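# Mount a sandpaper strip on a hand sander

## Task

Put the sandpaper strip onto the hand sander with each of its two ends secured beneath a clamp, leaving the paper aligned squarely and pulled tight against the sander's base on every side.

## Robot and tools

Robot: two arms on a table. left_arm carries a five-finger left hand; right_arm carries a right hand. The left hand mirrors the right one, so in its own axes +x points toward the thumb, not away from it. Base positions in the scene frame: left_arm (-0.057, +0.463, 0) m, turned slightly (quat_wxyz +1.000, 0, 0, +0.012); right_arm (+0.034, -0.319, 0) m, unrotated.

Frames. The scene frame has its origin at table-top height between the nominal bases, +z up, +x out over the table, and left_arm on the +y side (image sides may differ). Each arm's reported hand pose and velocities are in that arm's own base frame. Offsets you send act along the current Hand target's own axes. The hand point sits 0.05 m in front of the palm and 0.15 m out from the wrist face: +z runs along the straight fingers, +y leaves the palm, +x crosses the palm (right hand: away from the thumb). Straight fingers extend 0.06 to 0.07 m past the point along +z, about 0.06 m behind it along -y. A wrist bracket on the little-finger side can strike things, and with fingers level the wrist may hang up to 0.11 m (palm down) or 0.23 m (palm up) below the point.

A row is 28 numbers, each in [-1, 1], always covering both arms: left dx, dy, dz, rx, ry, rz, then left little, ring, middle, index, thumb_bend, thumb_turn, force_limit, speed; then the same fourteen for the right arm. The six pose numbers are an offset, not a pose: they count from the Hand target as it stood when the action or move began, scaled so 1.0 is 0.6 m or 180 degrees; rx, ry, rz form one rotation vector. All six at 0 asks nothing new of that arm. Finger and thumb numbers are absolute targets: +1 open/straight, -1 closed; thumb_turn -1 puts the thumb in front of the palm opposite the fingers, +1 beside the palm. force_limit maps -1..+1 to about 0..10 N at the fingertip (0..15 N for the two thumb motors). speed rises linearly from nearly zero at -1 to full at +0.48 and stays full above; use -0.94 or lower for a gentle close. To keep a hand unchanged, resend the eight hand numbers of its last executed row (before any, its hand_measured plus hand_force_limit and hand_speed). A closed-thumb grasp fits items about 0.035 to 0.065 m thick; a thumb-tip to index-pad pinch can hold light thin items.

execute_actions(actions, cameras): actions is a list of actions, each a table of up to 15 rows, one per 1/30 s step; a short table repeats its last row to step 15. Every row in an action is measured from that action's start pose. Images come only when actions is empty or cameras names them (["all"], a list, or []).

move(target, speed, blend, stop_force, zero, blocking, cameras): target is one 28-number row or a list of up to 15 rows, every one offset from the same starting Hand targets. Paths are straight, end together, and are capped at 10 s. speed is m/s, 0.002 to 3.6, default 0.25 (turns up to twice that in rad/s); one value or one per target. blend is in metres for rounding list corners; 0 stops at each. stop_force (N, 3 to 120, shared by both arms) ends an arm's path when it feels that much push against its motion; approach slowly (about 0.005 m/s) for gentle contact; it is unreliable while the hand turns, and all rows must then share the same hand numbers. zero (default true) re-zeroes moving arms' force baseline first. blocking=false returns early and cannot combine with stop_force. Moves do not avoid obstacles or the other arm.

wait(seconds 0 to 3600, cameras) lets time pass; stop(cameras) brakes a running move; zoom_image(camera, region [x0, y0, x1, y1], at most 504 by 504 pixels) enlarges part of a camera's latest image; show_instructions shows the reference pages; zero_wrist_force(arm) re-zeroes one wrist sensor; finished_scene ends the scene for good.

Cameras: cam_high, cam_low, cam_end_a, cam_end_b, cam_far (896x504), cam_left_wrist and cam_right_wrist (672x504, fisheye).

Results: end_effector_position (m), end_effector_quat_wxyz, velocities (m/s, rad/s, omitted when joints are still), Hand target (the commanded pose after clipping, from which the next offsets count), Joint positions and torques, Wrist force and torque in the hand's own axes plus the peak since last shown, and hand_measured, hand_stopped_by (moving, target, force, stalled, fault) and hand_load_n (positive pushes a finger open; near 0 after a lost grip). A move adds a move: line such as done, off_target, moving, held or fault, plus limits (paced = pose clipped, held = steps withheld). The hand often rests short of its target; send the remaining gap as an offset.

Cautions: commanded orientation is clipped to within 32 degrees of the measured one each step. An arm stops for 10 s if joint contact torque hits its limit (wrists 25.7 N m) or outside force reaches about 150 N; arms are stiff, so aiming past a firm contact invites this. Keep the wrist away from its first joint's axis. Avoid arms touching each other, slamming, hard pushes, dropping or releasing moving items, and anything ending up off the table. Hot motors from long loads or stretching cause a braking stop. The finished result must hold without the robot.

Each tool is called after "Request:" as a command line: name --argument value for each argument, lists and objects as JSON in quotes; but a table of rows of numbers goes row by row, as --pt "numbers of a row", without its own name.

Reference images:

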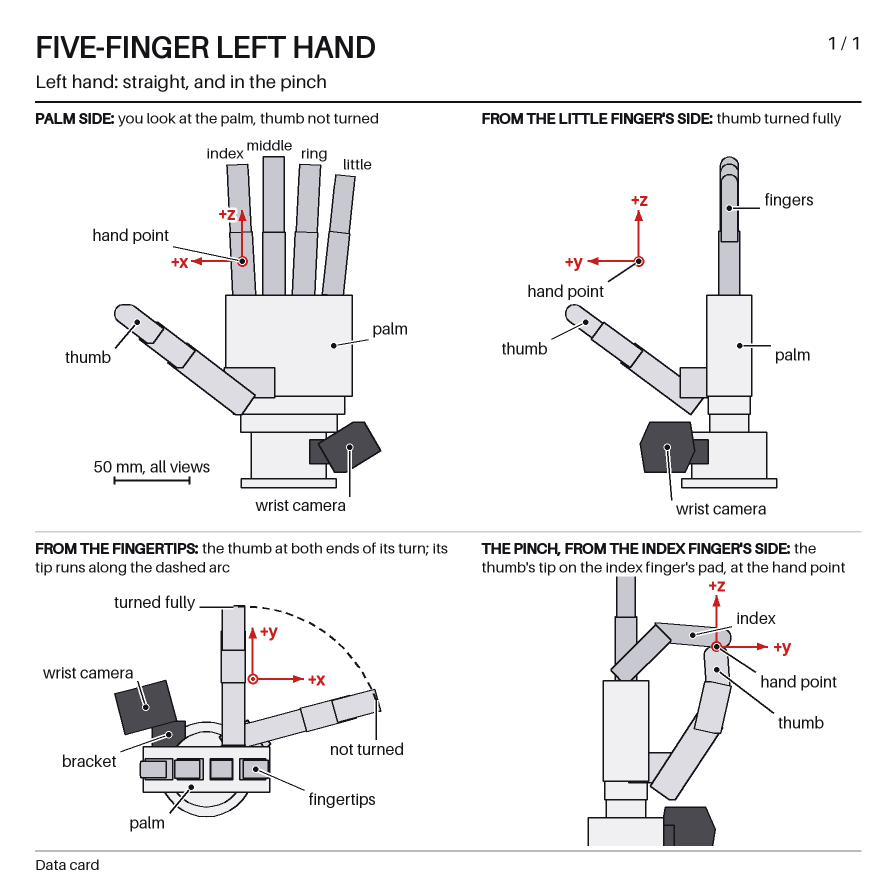

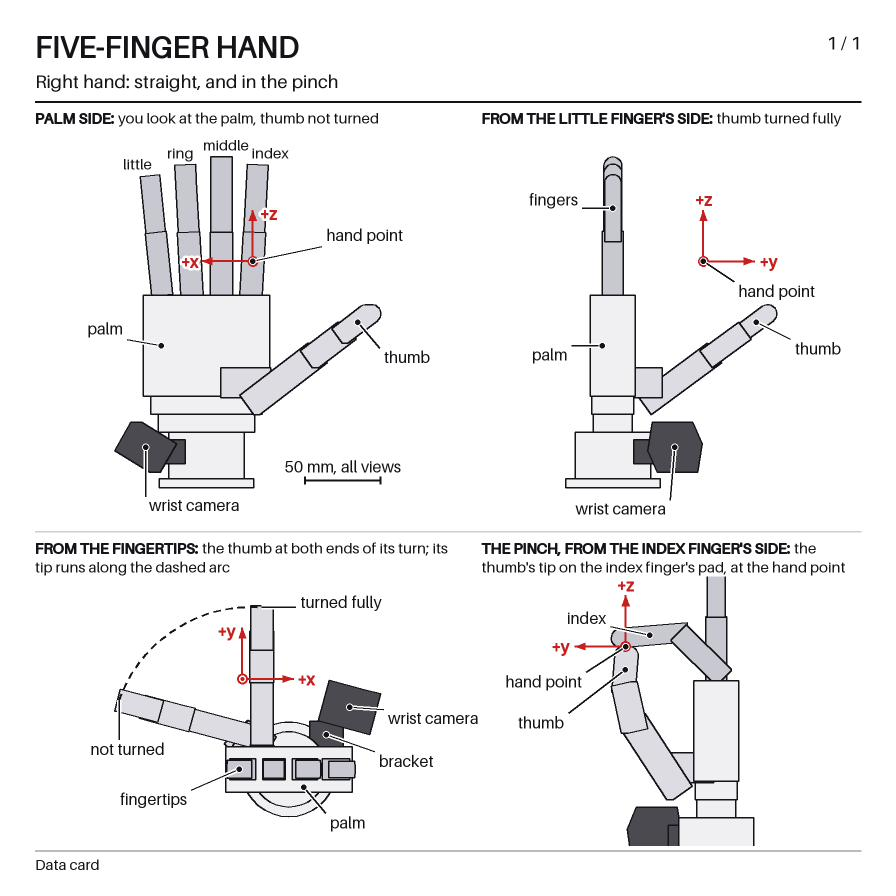

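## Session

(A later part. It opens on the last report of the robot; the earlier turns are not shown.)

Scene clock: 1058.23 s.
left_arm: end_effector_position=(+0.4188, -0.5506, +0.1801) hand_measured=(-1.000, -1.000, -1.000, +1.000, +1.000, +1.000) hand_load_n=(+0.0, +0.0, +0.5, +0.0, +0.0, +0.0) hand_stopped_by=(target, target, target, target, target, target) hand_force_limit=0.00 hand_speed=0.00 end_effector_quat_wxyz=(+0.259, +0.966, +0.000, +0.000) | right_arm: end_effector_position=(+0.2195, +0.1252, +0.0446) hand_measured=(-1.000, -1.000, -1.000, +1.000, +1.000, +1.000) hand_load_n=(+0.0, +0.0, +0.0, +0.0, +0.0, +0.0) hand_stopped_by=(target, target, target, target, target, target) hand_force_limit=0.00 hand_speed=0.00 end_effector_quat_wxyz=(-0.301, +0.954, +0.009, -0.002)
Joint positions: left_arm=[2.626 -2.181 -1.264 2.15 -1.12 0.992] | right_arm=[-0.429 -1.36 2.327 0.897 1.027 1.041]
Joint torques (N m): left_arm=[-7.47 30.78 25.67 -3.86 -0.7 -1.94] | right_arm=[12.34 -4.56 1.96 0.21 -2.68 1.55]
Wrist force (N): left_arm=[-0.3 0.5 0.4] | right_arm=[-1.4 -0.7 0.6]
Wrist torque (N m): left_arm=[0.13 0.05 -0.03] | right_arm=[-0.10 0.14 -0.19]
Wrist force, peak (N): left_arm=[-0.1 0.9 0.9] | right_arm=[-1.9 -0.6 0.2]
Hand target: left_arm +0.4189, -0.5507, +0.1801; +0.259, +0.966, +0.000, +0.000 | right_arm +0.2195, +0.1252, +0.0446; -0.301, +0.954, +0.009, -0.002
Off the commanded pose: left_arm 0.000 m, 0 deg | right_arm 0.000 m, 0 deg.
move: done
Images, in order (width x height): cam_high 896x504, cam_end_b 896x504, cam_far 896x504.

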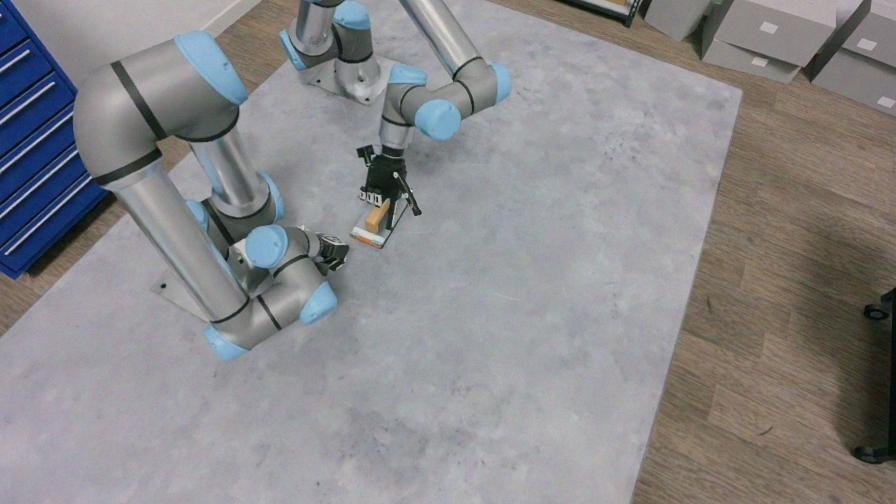

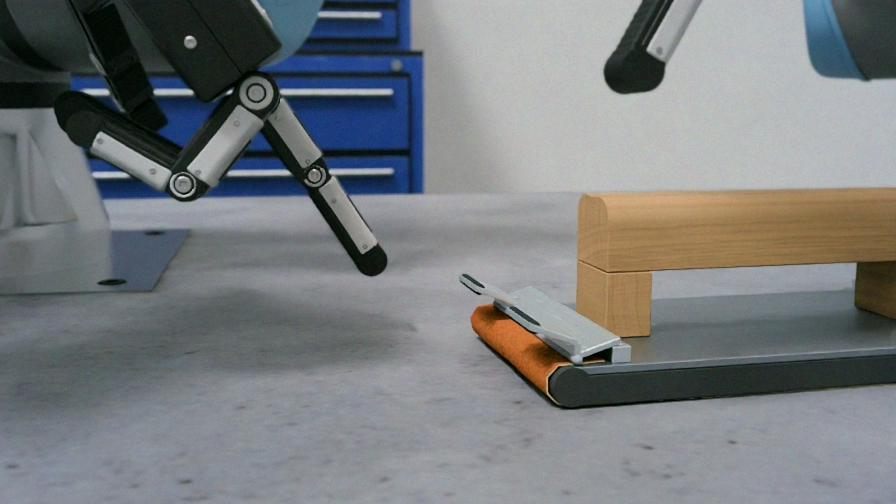

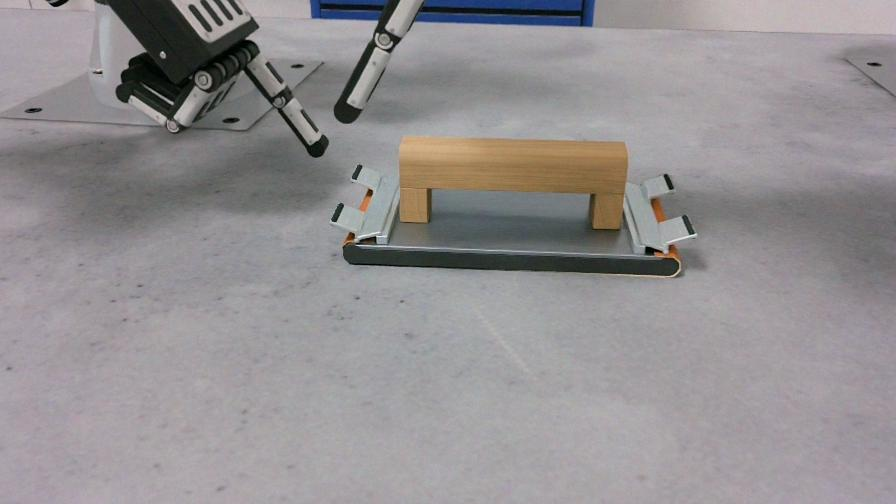

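Request:
move --target '[0,-0.074,0.1285,0,0,0,-1,-1,-1,1,1,1,0.0,0.0, 0,0,0,0,0,0,-1,-1,-1,1,1,1,0.0,0.0]' --speed 0.06 --stop_force 5 --cameras '["cam_end_b","cam_far","cam_end_a"]'

Scene clock: 1074.90 s.
left_arm: end_effector_position=(+0.4188, -0.5508, +0.0911) hand_measured=(-1.000, -1.000, -1.000, +1.000, +1.000, +1.000) hand_load_n=(+0.0, +0.0, +0.0, +0.0, +0.0, +0.0) hand_stopped_by=(target, target, target, target, target, target) hand_force_limit=0.00 hand_speed=0.00 end_effector_quat_wxyz=(+0.259, +0.966, +0.000, +0.000) | right_arm: end_effector_position=(+0.2195, +0.1252, +0.0446) hand_measured=(-1.000, -1.000, -1.000, +1.000, +1.000, +1.000) hand_load_n=(+0.0, +0.0, +0.0, +0.0, +0.0, +0.0) hand_stopped_by=(target, target, target, target, target, target) hand_force_limit=0.00 hand_speed=0.00 end_effector_quat_wxyz=(-0.301, +0.954, +0.009, -0.002)
Joint positions: left_arm=[2.626 -2.265 -1.366 2.337 -1.12 0.992] | right_arm=[-0.428 -1.36 2.327 0.897 1.027 1.041]
Joint torques (N m): left_arm=[-7.13 32.07 5.57 -0.49 1.2 -1.94] | right_arm=[12.76 -5.28 -1.59 0.49 -2.34 1.42]
Wrist force (N): left_arm=[-0.2 0.6 0.5] | right_arm=[-1.4 -0.5 0.6]
Wrist torque (N m): left_arm=[0.12 0.05 -0.04] | right_arm=[-0.08 0.14 -0.18]
Wrist force, peak (N): left_arm=[-0.5 0.7 0.5] | right_arm=[-1.9 -0.9 0.6]
Hand target: left_arm +0.4188, -0.5508, +0.0911; +0.259, +0.966, +0.000, +0.000 | right_arm +0.2195, +0.1252, +0.0446; -0.301, +0.954, +0.009, -0.002
Off the commanded pose: left_arm 0.000 m, 0 deg | right_arm 0.000 m, 0 deg.
move: done
Images, in order (width x height): cam_end_a 896x504, cam_end_b 896x504, cam_far 896x504.

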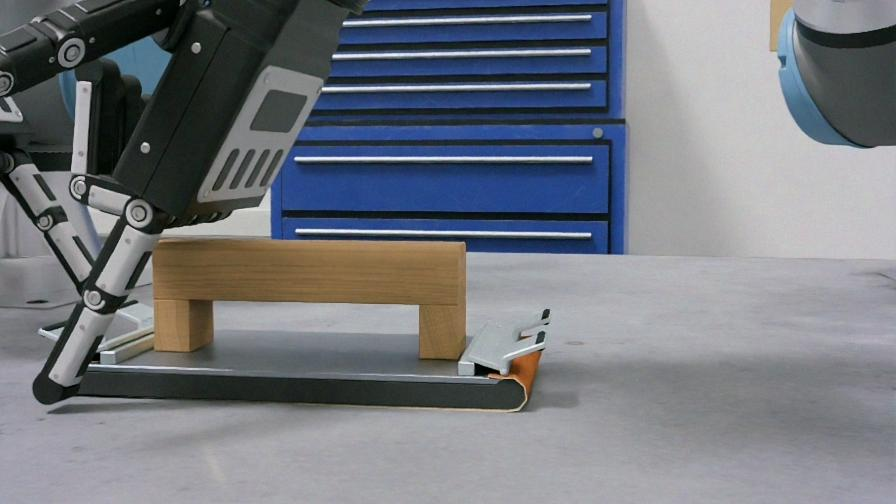

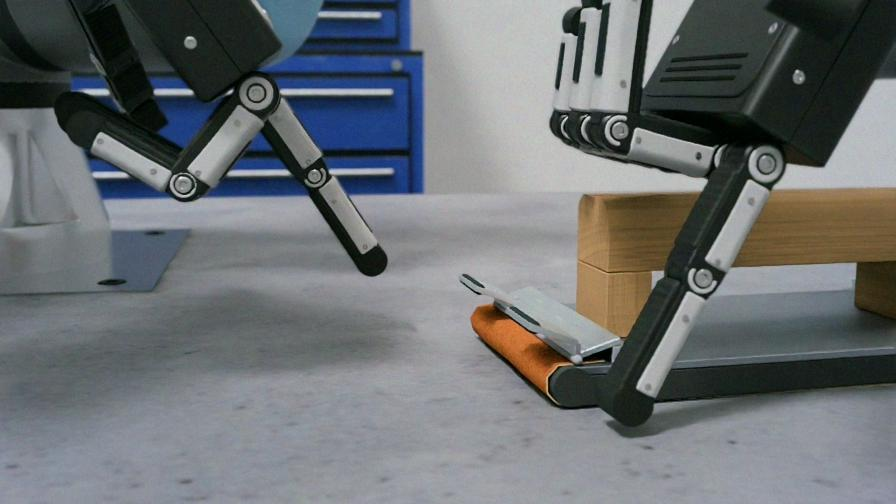

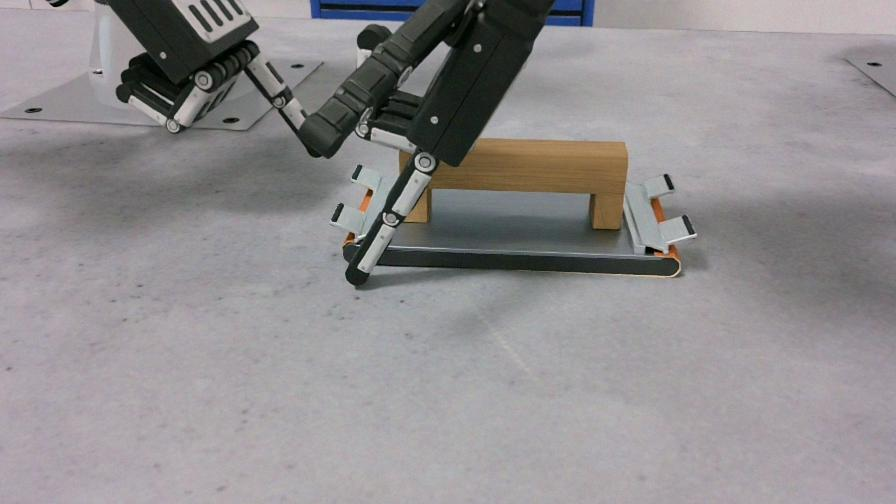

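Request:
move --target '[-0.0583,0,0,0,0,0,-1,-1,-1,1,1,1,0.0,0.0, 0,0,0,0,0,0,-1,-1,-1,1,1,1,0.0,0.0]' --speed 0.02 --stop_force 3 --cameras '["cam_end_b","cam_far"]'

Scene clock: 1091.33 s.
left_arm: end_effector_position=(+0.3840, -0.5508, +0.0912) hand_measured=(-1.000, -1.000, -1.000, +1.000, +1.000, +1.000) hand_load_n=(+0.0, +0.0, +0.0, -1.0, +0.0, +0.0) hand_stopped_by=(target, target, target, target, target, target) hand_force_limit=0.00 hand_speed=0.00 end_effector_quat_wxyz=(+0.259, +0.966, +0.000, +0.000) | right_arm: end_effector_position=(+0.2195, +0.1252, +0.0446) hand_measured=(-1.000, -1.000, -1.000, +1.000, +1.000, +1.000) hand_load_n=(+0.0, +0.0, +0.0, +0.0, +0.0, +0.0) hand_stopped_by=(target, target, target, target, target, target) hand_force_limit=0.00 hand_speed=0.00 end_effector_quat_wxyz=(-0.301, +0.954, +0.009, -0.002)
Joint positions: left_arm=[2.591 -2.209 -1.46 2.391 -1.13 0.955] | right_arm=[-0.428 -1.36 2.327 0.897 1.027 1.041]
Joint torques (N m): left_arm=[-2.84 37.28 15.95 -3.1 -0.16 -0.49] | right_arm=[12.11 -5.53 -10.3 0.57 -1.8 1.51]
Wrist force (N): left_arm=[2.0 1.8 0.9] | right_arm=[-1.4 -0.7 0.6]
Wrist torque (N m): left_arm=[0.13 0.04 0.09] | right_arm=[-0.11 0.15 -0.19]
Wrist force, peak (N): left_arm=[2.8 1.6 1.0] | right_arm=[-1.8 -1.0 0.6]
Hand target: left_arm +0.3840, -0.5508, +0.0912; +0.259, +0.966, +0.000, +0.000 | right_arm +0.2195, +0.1252, +0.0446; -0.301, +0.954, +0.009, -0.002
Off the commanded pose: left_arm 0.000 m, 0 deg | right_arm 0.000 m, 0 deg.
move: contact (left_arm)

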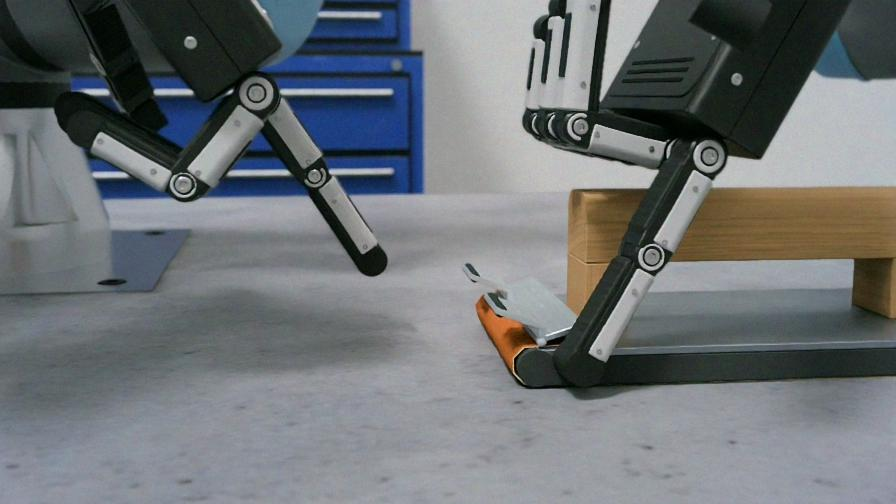

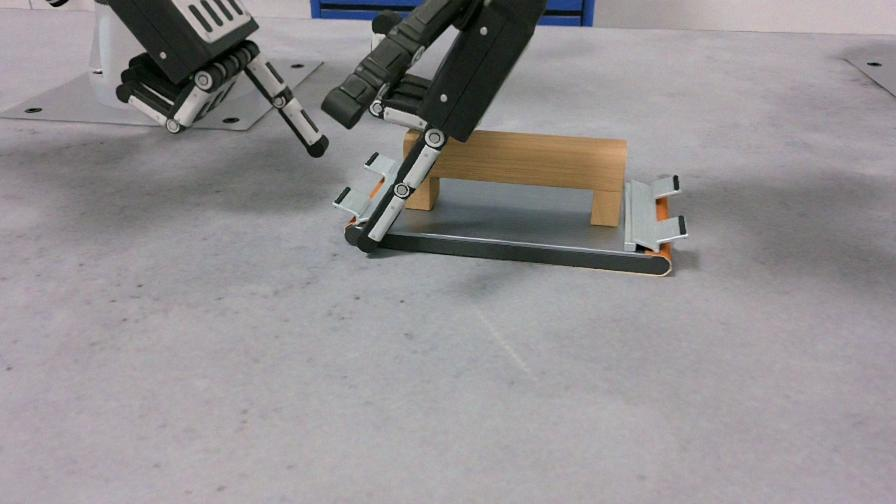

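Request:
move --pt "0 0 0 0 0 0 -1 -1 -1 1 1 1 0.0 0.0 -0.05 -0.0007 0.0005 0 0 0 -1 -1 -1 1 1 1 0.0 0.0" --pt "0 0 0 0 0 0 -1 -1 -1 1 1 1 0.0 0.0 -0.0485 -0.0462 0.0762 0 0 0 -1 -1 -1 1 1 1 0.0 0.0" --speed 0.08 --blend '[0.005,0]' --cameras '["cam_end_b","cam_far","cam_high"]'

Request:
zoom_image --camera "cam_high" --region '[330, 180, 430, 260]'

Request:
zoom_image --camera "cam_end_b" --region '[420, 230, 660, 420]'

Scene clock: 1119.23 s.
left_arm: end_effector_position=(+0.3840, -0.5508, +0.0912) hand_measured=(-1.000, -1.000, -1.000, +1.000, +1.000, +1.000) hand_load_n=(+0.0, +0.0, +0.0, -1.0, +0.0, +0.0) hand_stopped_by=(target, target, target, target, target, target) hand_force_limit=0.00 hand_speed=0.00 end_effector_quat_wxyz=(+0.259, +0.966, +0.000, +0.000) | right_arm: end_effector_position=(+0.1895, +0.1736, +0.0230) hand_measured=(-1.000, -1.000, -1.000, +1.000, +1.000, +1.000) hand_load_n=(+0.0, +0.0, +0.0, +0.0, +0.0, +0.0) hand_stopped_by=(target, target, target, target, target, target) hand_force_limit=0.00 hand_speed=0.00 end_effector_quat_wxyz=(-0.301, +0.954, +0.009, -0.002)
Joint positions: left_arm=[2.591 -2.209 -1.46 2.391 -1.13 0.955] | right_arm=[-0.255 -1.363 2.384 0.736 0.985 1.24]
Joint torques (N m): left_arm=[6.64 32.55 23.48 -4.4 1.32 0.62] | right_arm=[13.95 -4.57 -19.58 0.2 -0.24 1.43]
Wrist force (N): left_arm=[2.0 1.6 0.7] | right_arm=[-1.5 -1.4 0.2]
Wrist torque (N m): left_arm=[0.10 0.03 0.10] | right_arm=[-0.18 0.15 -0.25]
Wrist force, peak (N): left_arm=[2.2 1.7 0.9] | right_arm=[-1.7 -1.6 0.5]
Hand target: left_arm +0.3840, -0.5508, +0.0912; +0.259, +0.966, +0.000, +0.000 | right_arm +0.1895, +0.1736, +0.0230; -0.301, +0.954, +0.009, -0.002
Off the commanded pose: left_arm 0.000 m, 0 deg | right_arm 0.000 m, 0 deg.
move: done
Images, in order (width x height): cam_high 896x504, cam_end_b 896x504, cam_far 896x504.

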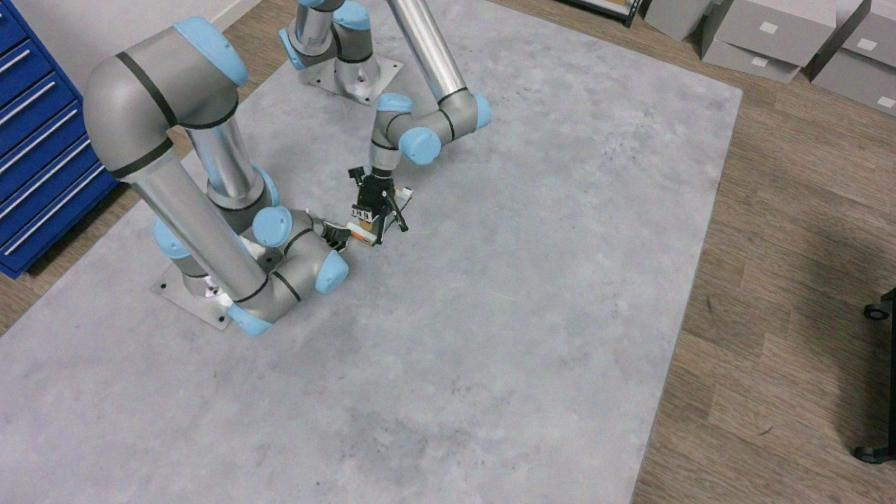

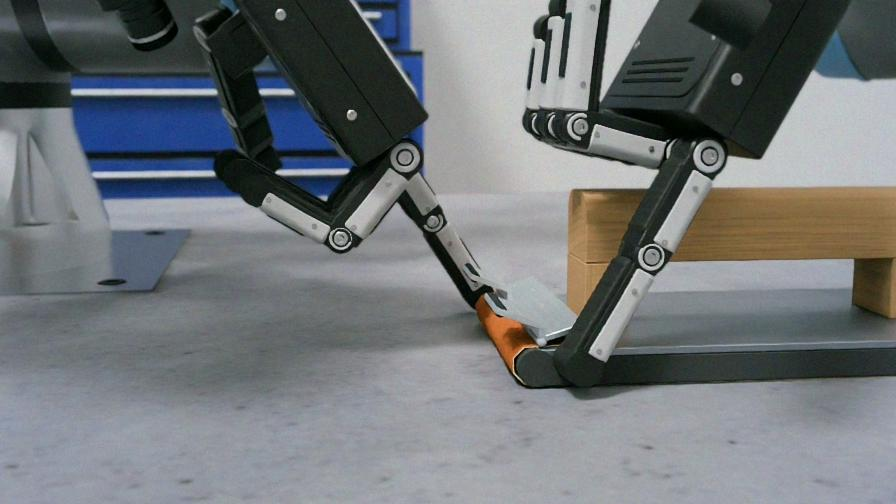

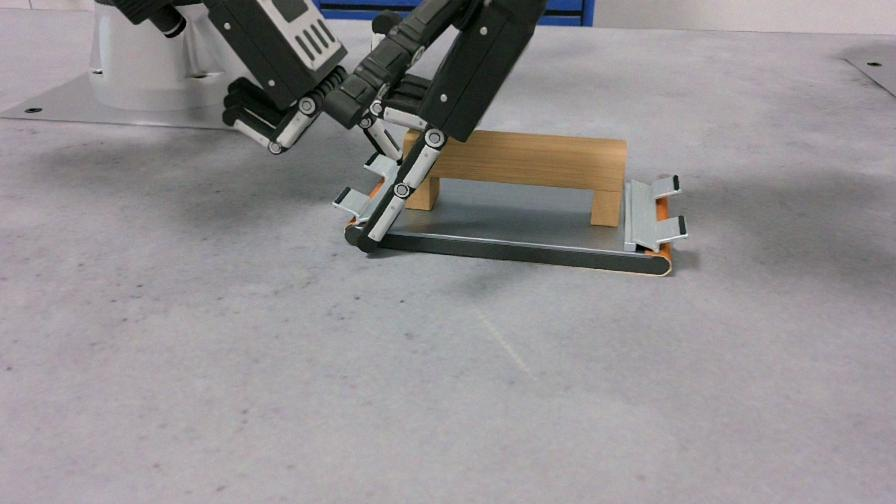

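Scaled by 5.040 from the camera's image (finer frame: 1280x720).

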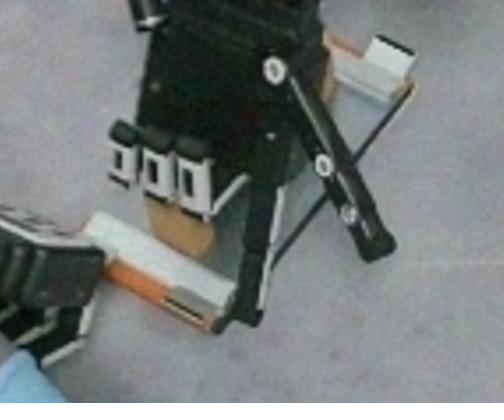

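Scaled by 2.100 from the camera's image (finer frame: 1280x720).

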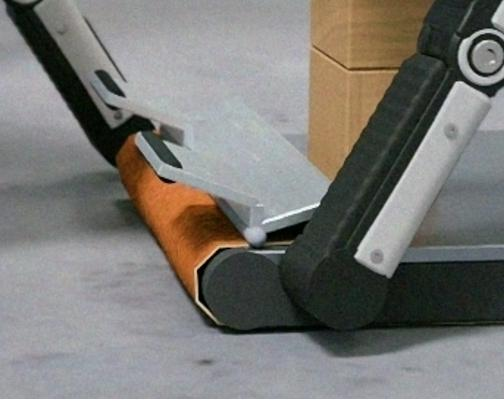

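Request:
move --target '[0,0,0,0,0,0,-1,-1,-1,1,1,1,0.0,0.0, 0.037,0,0,0,0,0,-1,-1,-1,1,1,1,0.0,0.0]' --speed 0.01 --stop_force 4 --cameras '["cam_end_b","cam_far","cam_high","cam_left_wrist"]'

Request:
zoom_image --camera "cam_end_b" --region '[420, 230, 660, 420]'

Request:
zoom_image --camera "cam_left_wrist" --region '[200, 0, 500, 250]'

Scene clock: 1129.30 s.
left_arm: end_effector_position=(+0.3840, -0.5508, +0.0912) hand_measured=(-1.000, -1.000, -1.000, +1.000, +1.000, +1.000) hand_load_n=(+0.0, +0.0, +0.0, -1.0, +0.0, +0.0) hand_stopped_by=(target, target, target, target, target, target) hand_force_limit=0.00 hand_speed=0.00 end_effector_quat_wxyz=(+0.259, +0.966, +0.000, +0.000) | right_arm: end_effector_position=(+0.2028, +0.1739, +0.0230) hand_measured=(-1.000, -1.000, -1.000, +1.000, +1.000, +1.000) hand_load_n=(+0.0, +0.0, +0.0, -0.5, +0.0, +0.0) hand_stopped_by=(target, target, target, target, target, target) hand_force_limit=0.00 hand_speed=0.00 end_effector_quat_wxyz=(-0.301, +0.954, +0.009, -0.002)
Joint positions: left_arm=[2.591 -2.209 -1.46 2.391 -1.13 0.955] | right_arm=[-0.238 -1.339 2.344 0.741 0.982 1.261]
Joint torques (N m): left_arm=[5.86 33.25 20.5 -4.32 1.17 0.48] | right_arm=[-12.75 -30.21 1.62 -0.24 0.83 -1.32]
Wrist force (N): left_arm=[3.1 1.4 1.1] | right_arm=[-4.3 -1.3 0.2]
Wrist torque (N m): left_arm=[0.06 0.07 0.17] | right_arm=[-0.20 0.11 -0.36]
Wrist force, peak (N): left_arm=[3.8 1.4 1.1] | right_arm=[-7.0 -1.3 0.0]
Hand target: left_arm +0.3840, -0.5508, +0.0912; +0.259, +0.966, +0.000, +0.000 | right_arm +0.2028, +0.1738, +0.0230; -0.301, +0.954, +0.009, -0.002 (not the last commanded pose)
Off the commanded pose: left_arm 0.000 m, 0 deg | right_arm 0.009 m, 0 deg.
move: contact (right_arm)
Images, in order (width x height): cam_high 896x504, cam_end_b 896x504, cam_far 896x504, cam_left_wrist 672x504.

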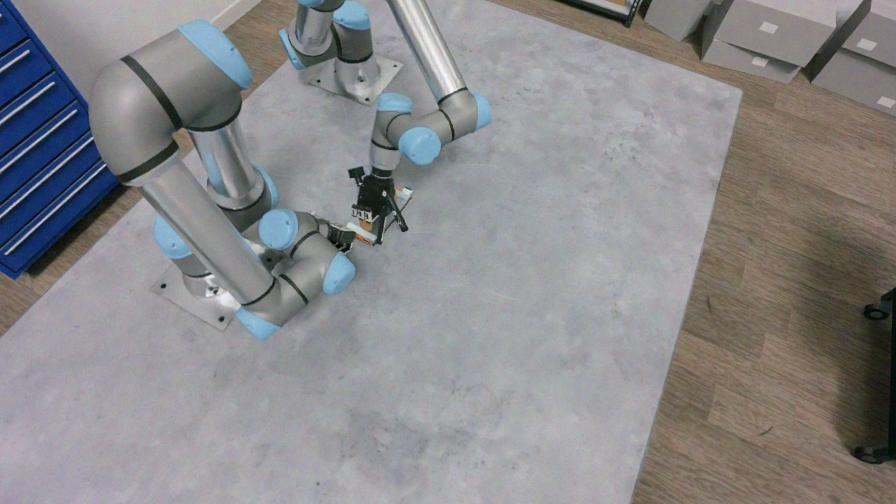

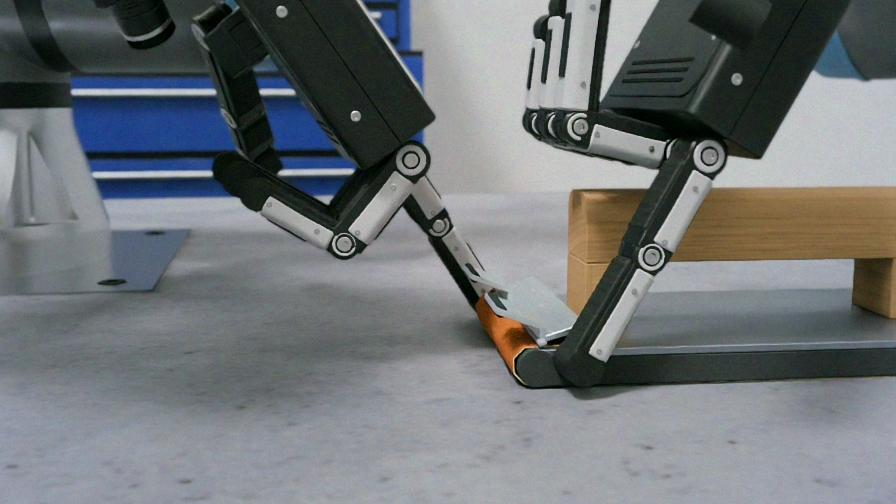

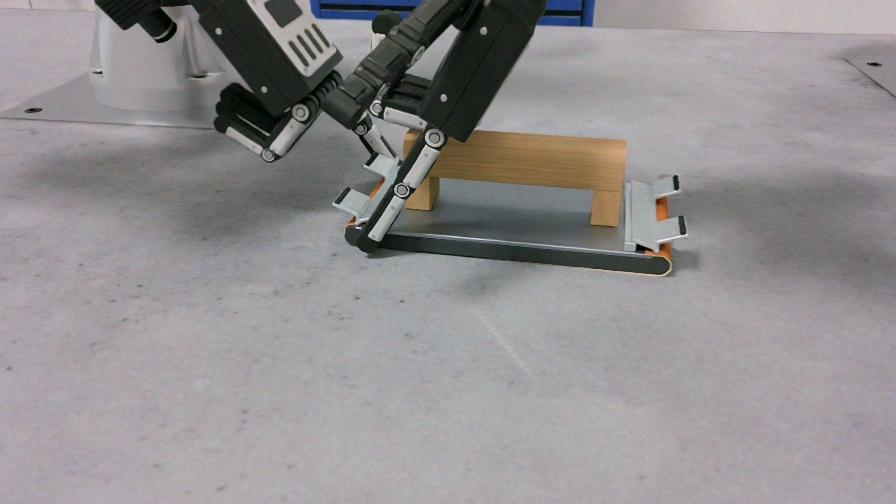

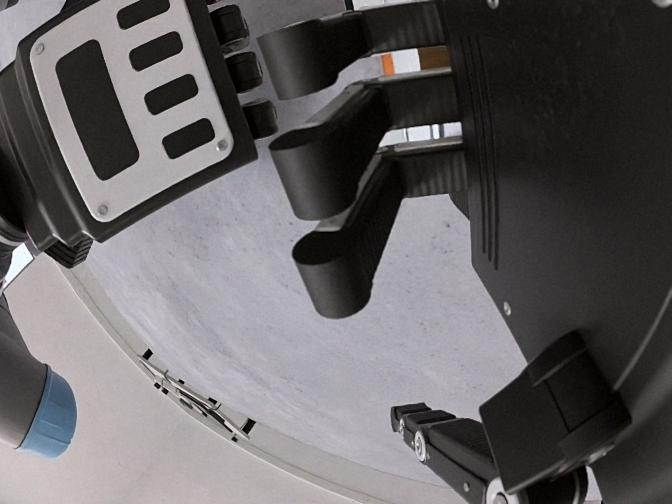

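Scaled by 2.100 from the camera's image (finer frame: 1280x720).

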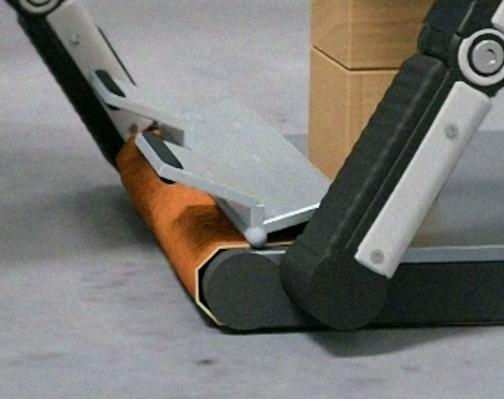

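Scaled by 1.680 from the camera's image (finer frame: 960x720).

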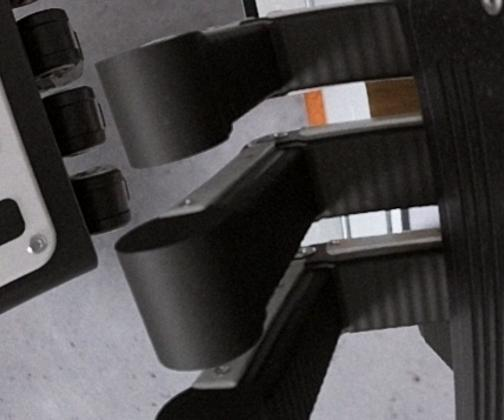

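Request:
move --target '[0,0,0,0,0,0,-1,-1,-1,1,1,1,0.0,0.0, 0.012,0,0,0,0,0,-1,-1,-1,1,1,1,0.0,0.0]' --speed 0.006 --stop_force 7 --cameras '["cam_end_b","cam_far"]'

Request:
zoom_image --camera "cam_end_b" --region '[420, 230, 660, 420]'

Scene clock: 1139.70 s.
left_arm: end_effector_position=(+0.3840, -0.5508, +0.0912) hand_measured=(-1.000, -1.000, -1.000, +1.000, +1.000, +1.000) hand_load_n=(+0.0, +0.0, +0.0, -0.5, +0.0, +0.0) hand_stopped_by=(target, target, target, target, target, target) hand_force_limit=0.00 hand_speed=0.00 end_effector_quat_wxyz=(+0.259, +0.966, +0.000, +0.000) | right_arm: end_effector_position=(+0.2043, +0.1738, +0.0230) hand_measured=(-1.000, -1.000, -1.000, +1.000, +1.000, +1.000) hand_load_n=(+0.0, +0.0, +0.0, -0.5, -0.5, +0.0) hand_stopped_by=(target, target, target, target, target, target) hand_force_limit=0.00 hand_speed=0.00 end_effector_quat_wxyz=(-0.301, +0.954, +0.009, -0.002)
Joint positions: left_arm=[2.591 -2.209 -1.46 2.391 -1.13 0.955] | right_arm=[-0.236 -1.337 2.34 0.742 0.982 1.263]
Joint torques (N m): left_arm=[1.47 33.14 9.39 -4.41 1.27 0.5] | right_arm=[-14.25 -31.07 -1.04 -1.61 0.4 -1.3]
Wrist force (N): left_arm=[7.8 1.0 0.5] | right_arm=[-10.4 -0.8 -0.2]
Wrist torque (N m): left_arm=[0.07 0.26 0.46] | right_arm=[-0.12 0.00 -0.73]
Wrist force, peak (N): left_arm=[8.6 0.9 0.6] | right_arm=[-12.3 -0.6 0.1]
Hand target: left_arm +0.3840, -0.5508, +0.0912; +0.259, +0.966, +0.000, +0.000 | right_arm +0.2043, +0.1738, +0.0230; -0.301, +0.954, +0.009, -0.002 (not the last commanded pose)
Off the commanded pose: left_arm 0.000 m, 0 deg | right_arm 0.006 m, 0 deg.
move: contact (right_arm)

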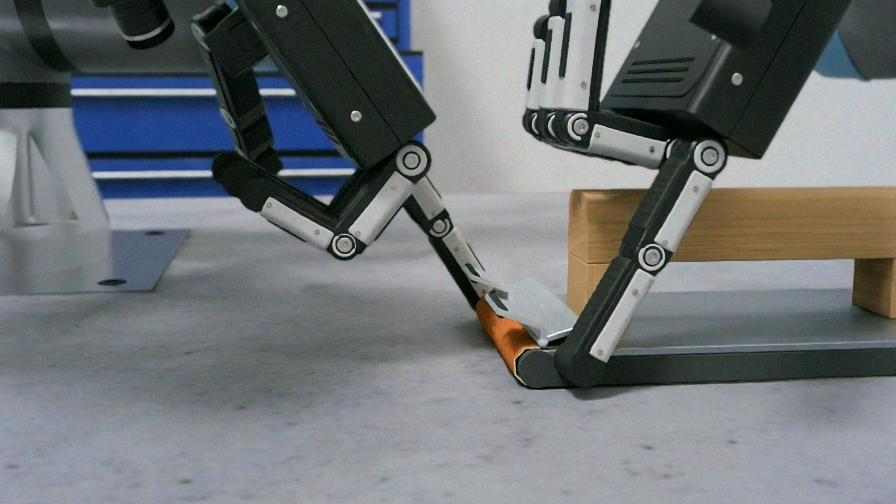

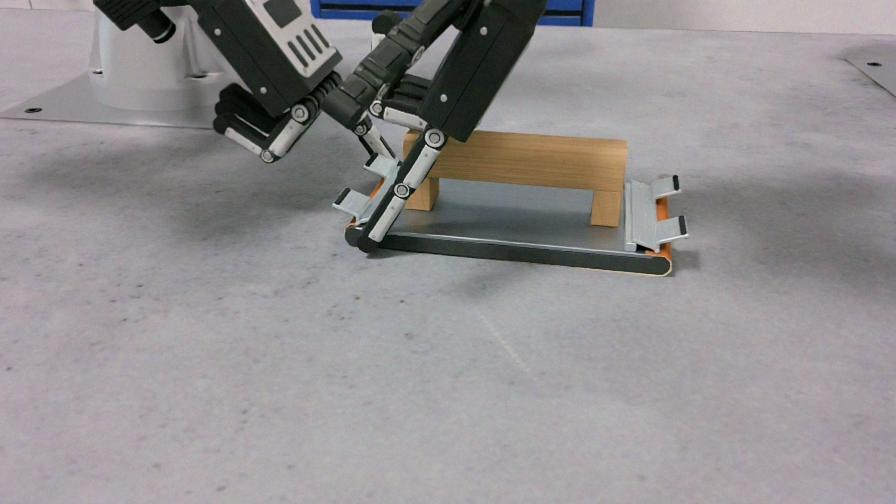

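Scaled by 2.100 from the camera's image (finer frame: 1280x720).

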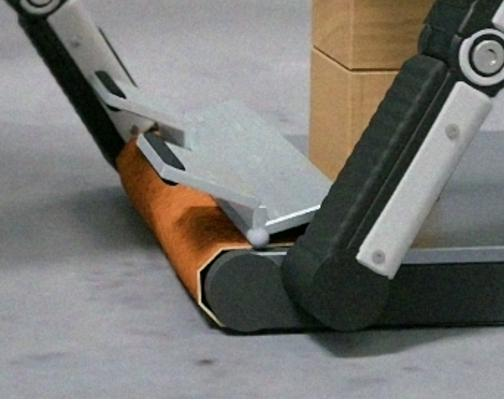

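Request:
move --target '[0,0,0,0,0,0,-1,-1,-1,1,1,1,0.0,0.0, 0.01,0,0,0,0,0,-1,-1,-1,1,1,1,0.0,0.0]' --speed 0.004 --stop_force 3 --cameras '["cam_end_b","cam_far"]'

Request:
zoom_image --camera "cam_end_b" --region '[460, 290, 640, 420]'

Scene clock: 1149.60 s.
left_arm: end_effector_position=(+0.3840, -0.5508, +0.0912) hand_measured=(-1.000, -1.000, -1.000, +1.000, +1.000, +1.000) hand_load_n=(+0.0, +0.0, +0.0, +0.0, +0.0, +0.0) hand_stopped_by=(target, target, target, target, target, target) hand_force_limit=0.00 hand_speed=0.00 end_effector_quat_wxyz=(+0.259, +0.966, +0.000, +0.000) | right_arm: end_effector_position=(+0.2047, +0.1738, +0.0230) hand_measured=(-1.000, -1.000, -1.000, +1.000, +1.000, +1.000) hand_load_n=(+0.0, +0.0, +0.0, -0.5, +0.0, +0.0) hand_stopped_by=(target, target, target, target, target, target) hand_force_limit=0.00 hand_speed=0.00 end_effector_quat_wxyz=(-0.301, +0.954, +0.009, -0.002)
Joint positions: left_arm=[2.591 -2.209 -1.46 2.391 -1.13 0.955] | right_arm=[-0.236 -1.336 2.339 0.742 0.982 1.264]
Joint torques (N m): left_arm=[-7.3 33.71 3.98 -4.34 1.32 0.57] | right_arm=[-14.93 -31.49 -2.23 -1.53 -2.1 -1.27]
Wrist force (N): left_arm=[9.3 0.6 0.7] | right_arm=[-12.5 -0.9 -0.1]
Wrist torque (N m): left_arm=[0.06 0.35 0.56] | right_arm=[-0.14 -0.02 -0.87]
Wrist force, peak (N): left_arm=[10.2 0.7 0.8] | right_arm=[-13.8 -0.9 -0.3]
Hand target: left_arm +0.3840, -0.5508, +0.0912; +0.259, +0.966, +0.000, +0.000 | right_arm +0.2047, +0.1738, +0.0230; -0.301, +0.954, +0.009, -0.002 (not the last commanded pose)
Off the commanded pose: left_arm 0.000 m, 0 deg | right_arm 0.006 m, 0 deg.
move: contact (right_arm)

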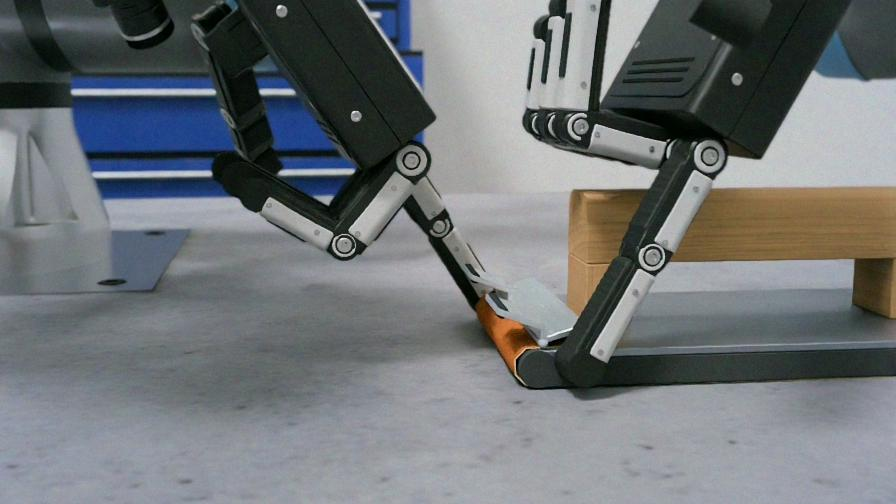

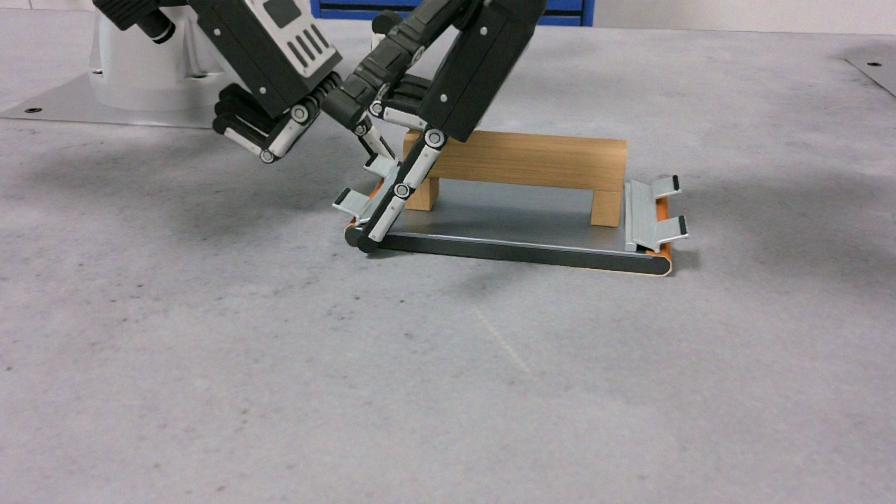

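Scaled by 2.800 from the camera's image (finer frame: 1280x720).

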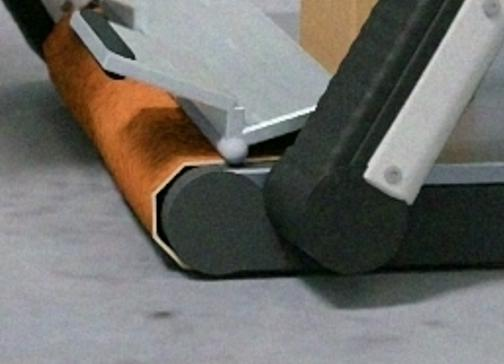

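Request:
move --target '[0,0,0,0,0,0,-1,-1,-1,1,1,1,0.0,0.0, 0.01,0,0,0,0,0,-1,-1,-1,1,1,1,0.0,0.0]' --speed 0.004 --stop_force 4 --cameras '["cam_end_b"]'

Request:
zoom_image --camera "cam_end_b" --region '[460, 290, 640, 420]'

Scene clock: 1162.23 s.
left_arm: end_effector_position=(+0.3840, -0.5508, +0.0912) hand_measured=(-1.000, -1.000, -1.000, +1.000, +1.000, +1.000) hand_load_n=(+0.0, +0.0, +0.0, +0.0, +0.0, +0.0) hand_stopped_by=(target, target, target, target, target, target) hand_force_limit=0.00 hand_speed=0.00 end_effector_quat_wxyz=(+0.259, +0.966, +0.000, +0.000) | right_arm: end_effector_position=(+0.2056, +0.1737, +0.0230) hand_measured=(-1.000, -1.000, -1.000, +1.000, +1.000, +1.000) hand_load_n=(+0.0, +0.0, +0.0, -0.5, +0.0, +0.0) hand_stopped_by=(target, target, target, target, target, target) hand_force_limit=0.00 hand_speed=0.00 end_effector_quat_wxyz=(-0.301, +0.954, +0.009, -0.002)
Joint positions: left_arm=[2.591 -2.209 -1.46 2.391 -1.13 0.955] | right_arm=[-0.235 -1.335 2.336 0.742 0.982 1.265]
Joint torques (N m): left_arm=[-7.54 32.66 3.91 -4.26 1.63 0.59] | right_arm=[-15.46 -31.74 -4.49 -2.71 -0.09 -1.19]
Wrist force (N): left_arm=[12.4 0.5 0.4] | right_arm=[-16.1 -0.6 -0.2]
Wrist torque (N m): left_arm=[0.09 0.46 0.75] | right_arm=[-0.11 -0.11 -1.07]
Wrist force, peak (N): left_arm=[12.9 0.6 0.3] | right_arm=[-17.0 -0.7 -0.6]
Hand target: left_arm +0.3840, -0.5508, +0.0912; +0.259, +0.966, +0.000, +0.000 | right_arm +0.2056, +0.1737, +0.0230; -0.301, +0.954, +0.009, -0.002 (not the last commanded pose)
Off the commanded pose: left_arm 0.000 m, 0 deg | right_arm 0.005 m, 0 deg.
move: contact (right_arm)

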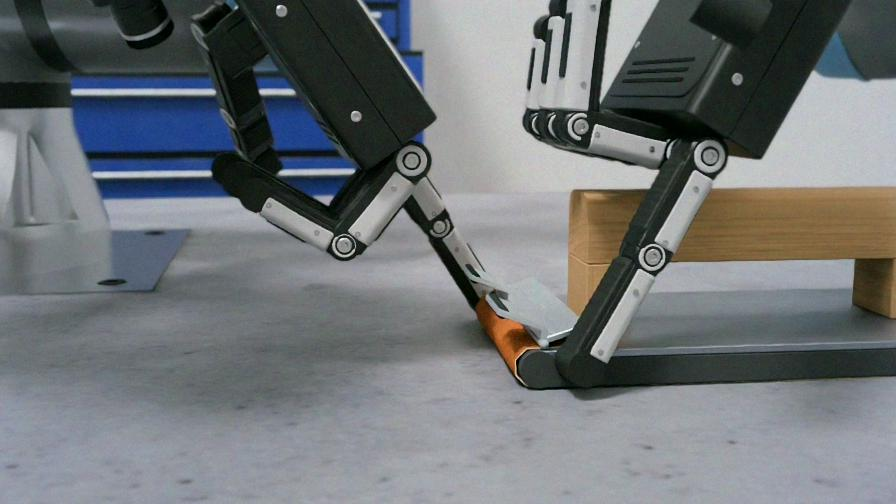

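Scaled by 2.800 from the camera's image (finer frame: 1280x720).

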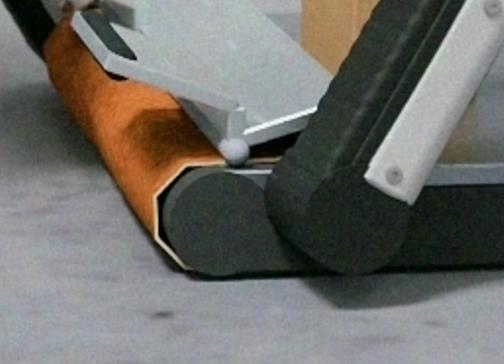

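Request:
move --pt "0 0 0 0 0 0 -1 -1 -1 1 1 1 0.0 0.0 -0.033 0 0 0 0 0 -1 -1 -1 1 1 1 0.0 0.0" --pt "0.05 0 0 0 0 0 -1 -1 -1 1 1 1 0.0 0.0 -0.05 0 0 0 0 0 -1 -1 -1 1 1 1 0.0 0.0" --speed 0.03 --cameras '["cam_end_b", "cam_high"]'

Scene clock: 1185.10 s.
left_arm: end_effector_position=(+0.4139, -0.5508, +0.0911) hand_measured=(-1.000, -1.000, -1.000, +1.000, +1.000, +1.000) hand_load_n=(+0.0, +0.0, +0.0, +0.0, +0.0, +0.0) hand_stopped_by=(target, target, target, target, target, target) hand_force_limit=0.00 hand_speed=0.00 end_effector_quat_wxyz=(+0.259, +0.966, +0.000, +0.000) | right_arm: end_effector_position=(+0.1756, +0.1732, +0.0229) hand_measured=(-1.000, -1.000, -1.000, +1.000, +1.000, +1.000) hand_load_n=(+0.0, +0.0, +0.0, +0.0, +0.0, +0.0) hand_stopped_by=(target, target, target, target, target, target) hand_force_limit=0.00 hand_speed=0.00 end_effector_quat_wxyz=(-0.301, +0.954, +0.009, -0.002)
Joint positions: left_arm=[2.621 -2.256 -1.38 2.345 -1.121 0.987] | right_arm=[-0.277 -1.389 2.427 0.732 0.99 1.216]
Joint torques (N m): left_arm=[7.93 30.7 25.74 -3.72 1.66 1.37] | right_arm=[-12.81 -26.89 3.18 0.32 1.27 -1.11]
Wrist force (N): left_arm=[-1.1 0.3 0.7] | right_arm=[-1.1 -1.1 0.2]
Wrist torque (N m): left_arm=[0.05 0.22 -0.20] | right_arm=[-0.13 0.08 -0.08]
Wrist force, peak (N): left_arm=[12.7 0.6 0.2] | right_arm=[-16.1 -1.0 -0.2]
Hand target: left_arm +0.4140, -0.5508, +0.0911; +0.259, +0.966, +0.000, +0.000 | right_arm +0.1756, +0.1732, +0.0229; -0.301, +0.954, +0.009, -0.002
Off the commanded pose: left_arm 0.000 m, 0 deg | right_arm 0.000 m, 0 deg.
move: done
Images, in order (width x height): cam_high 896x504, cam_end_b 896x504.

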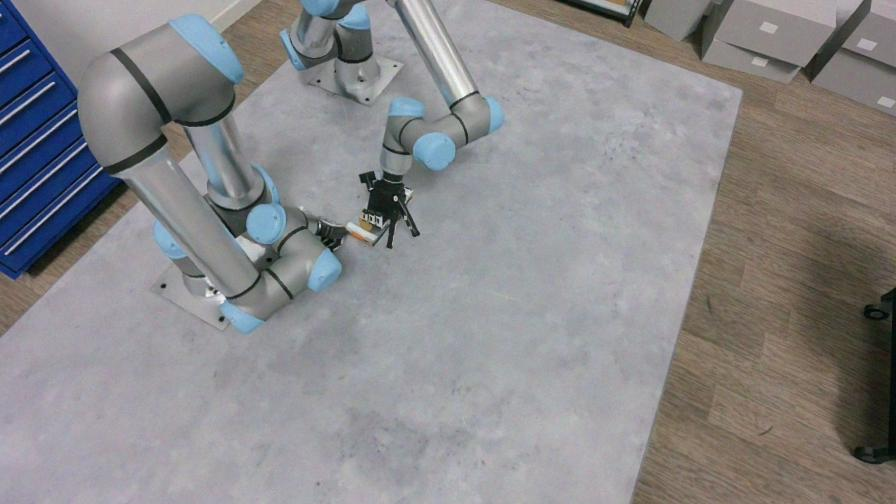

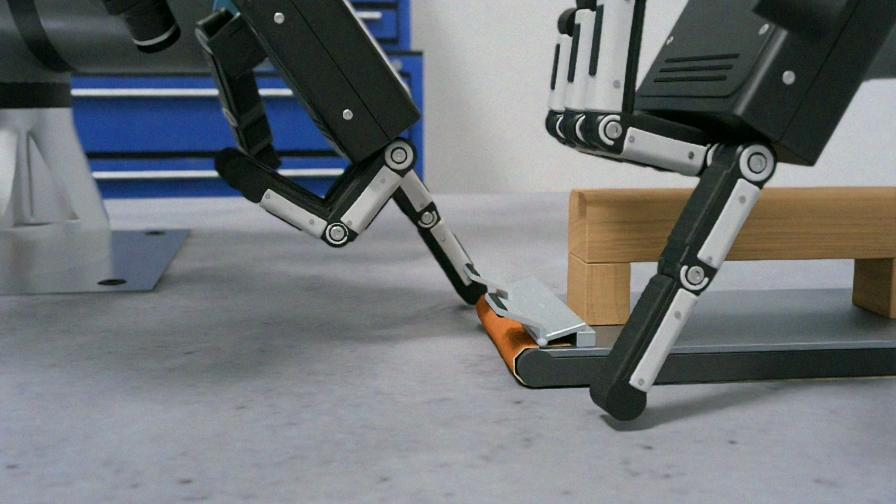

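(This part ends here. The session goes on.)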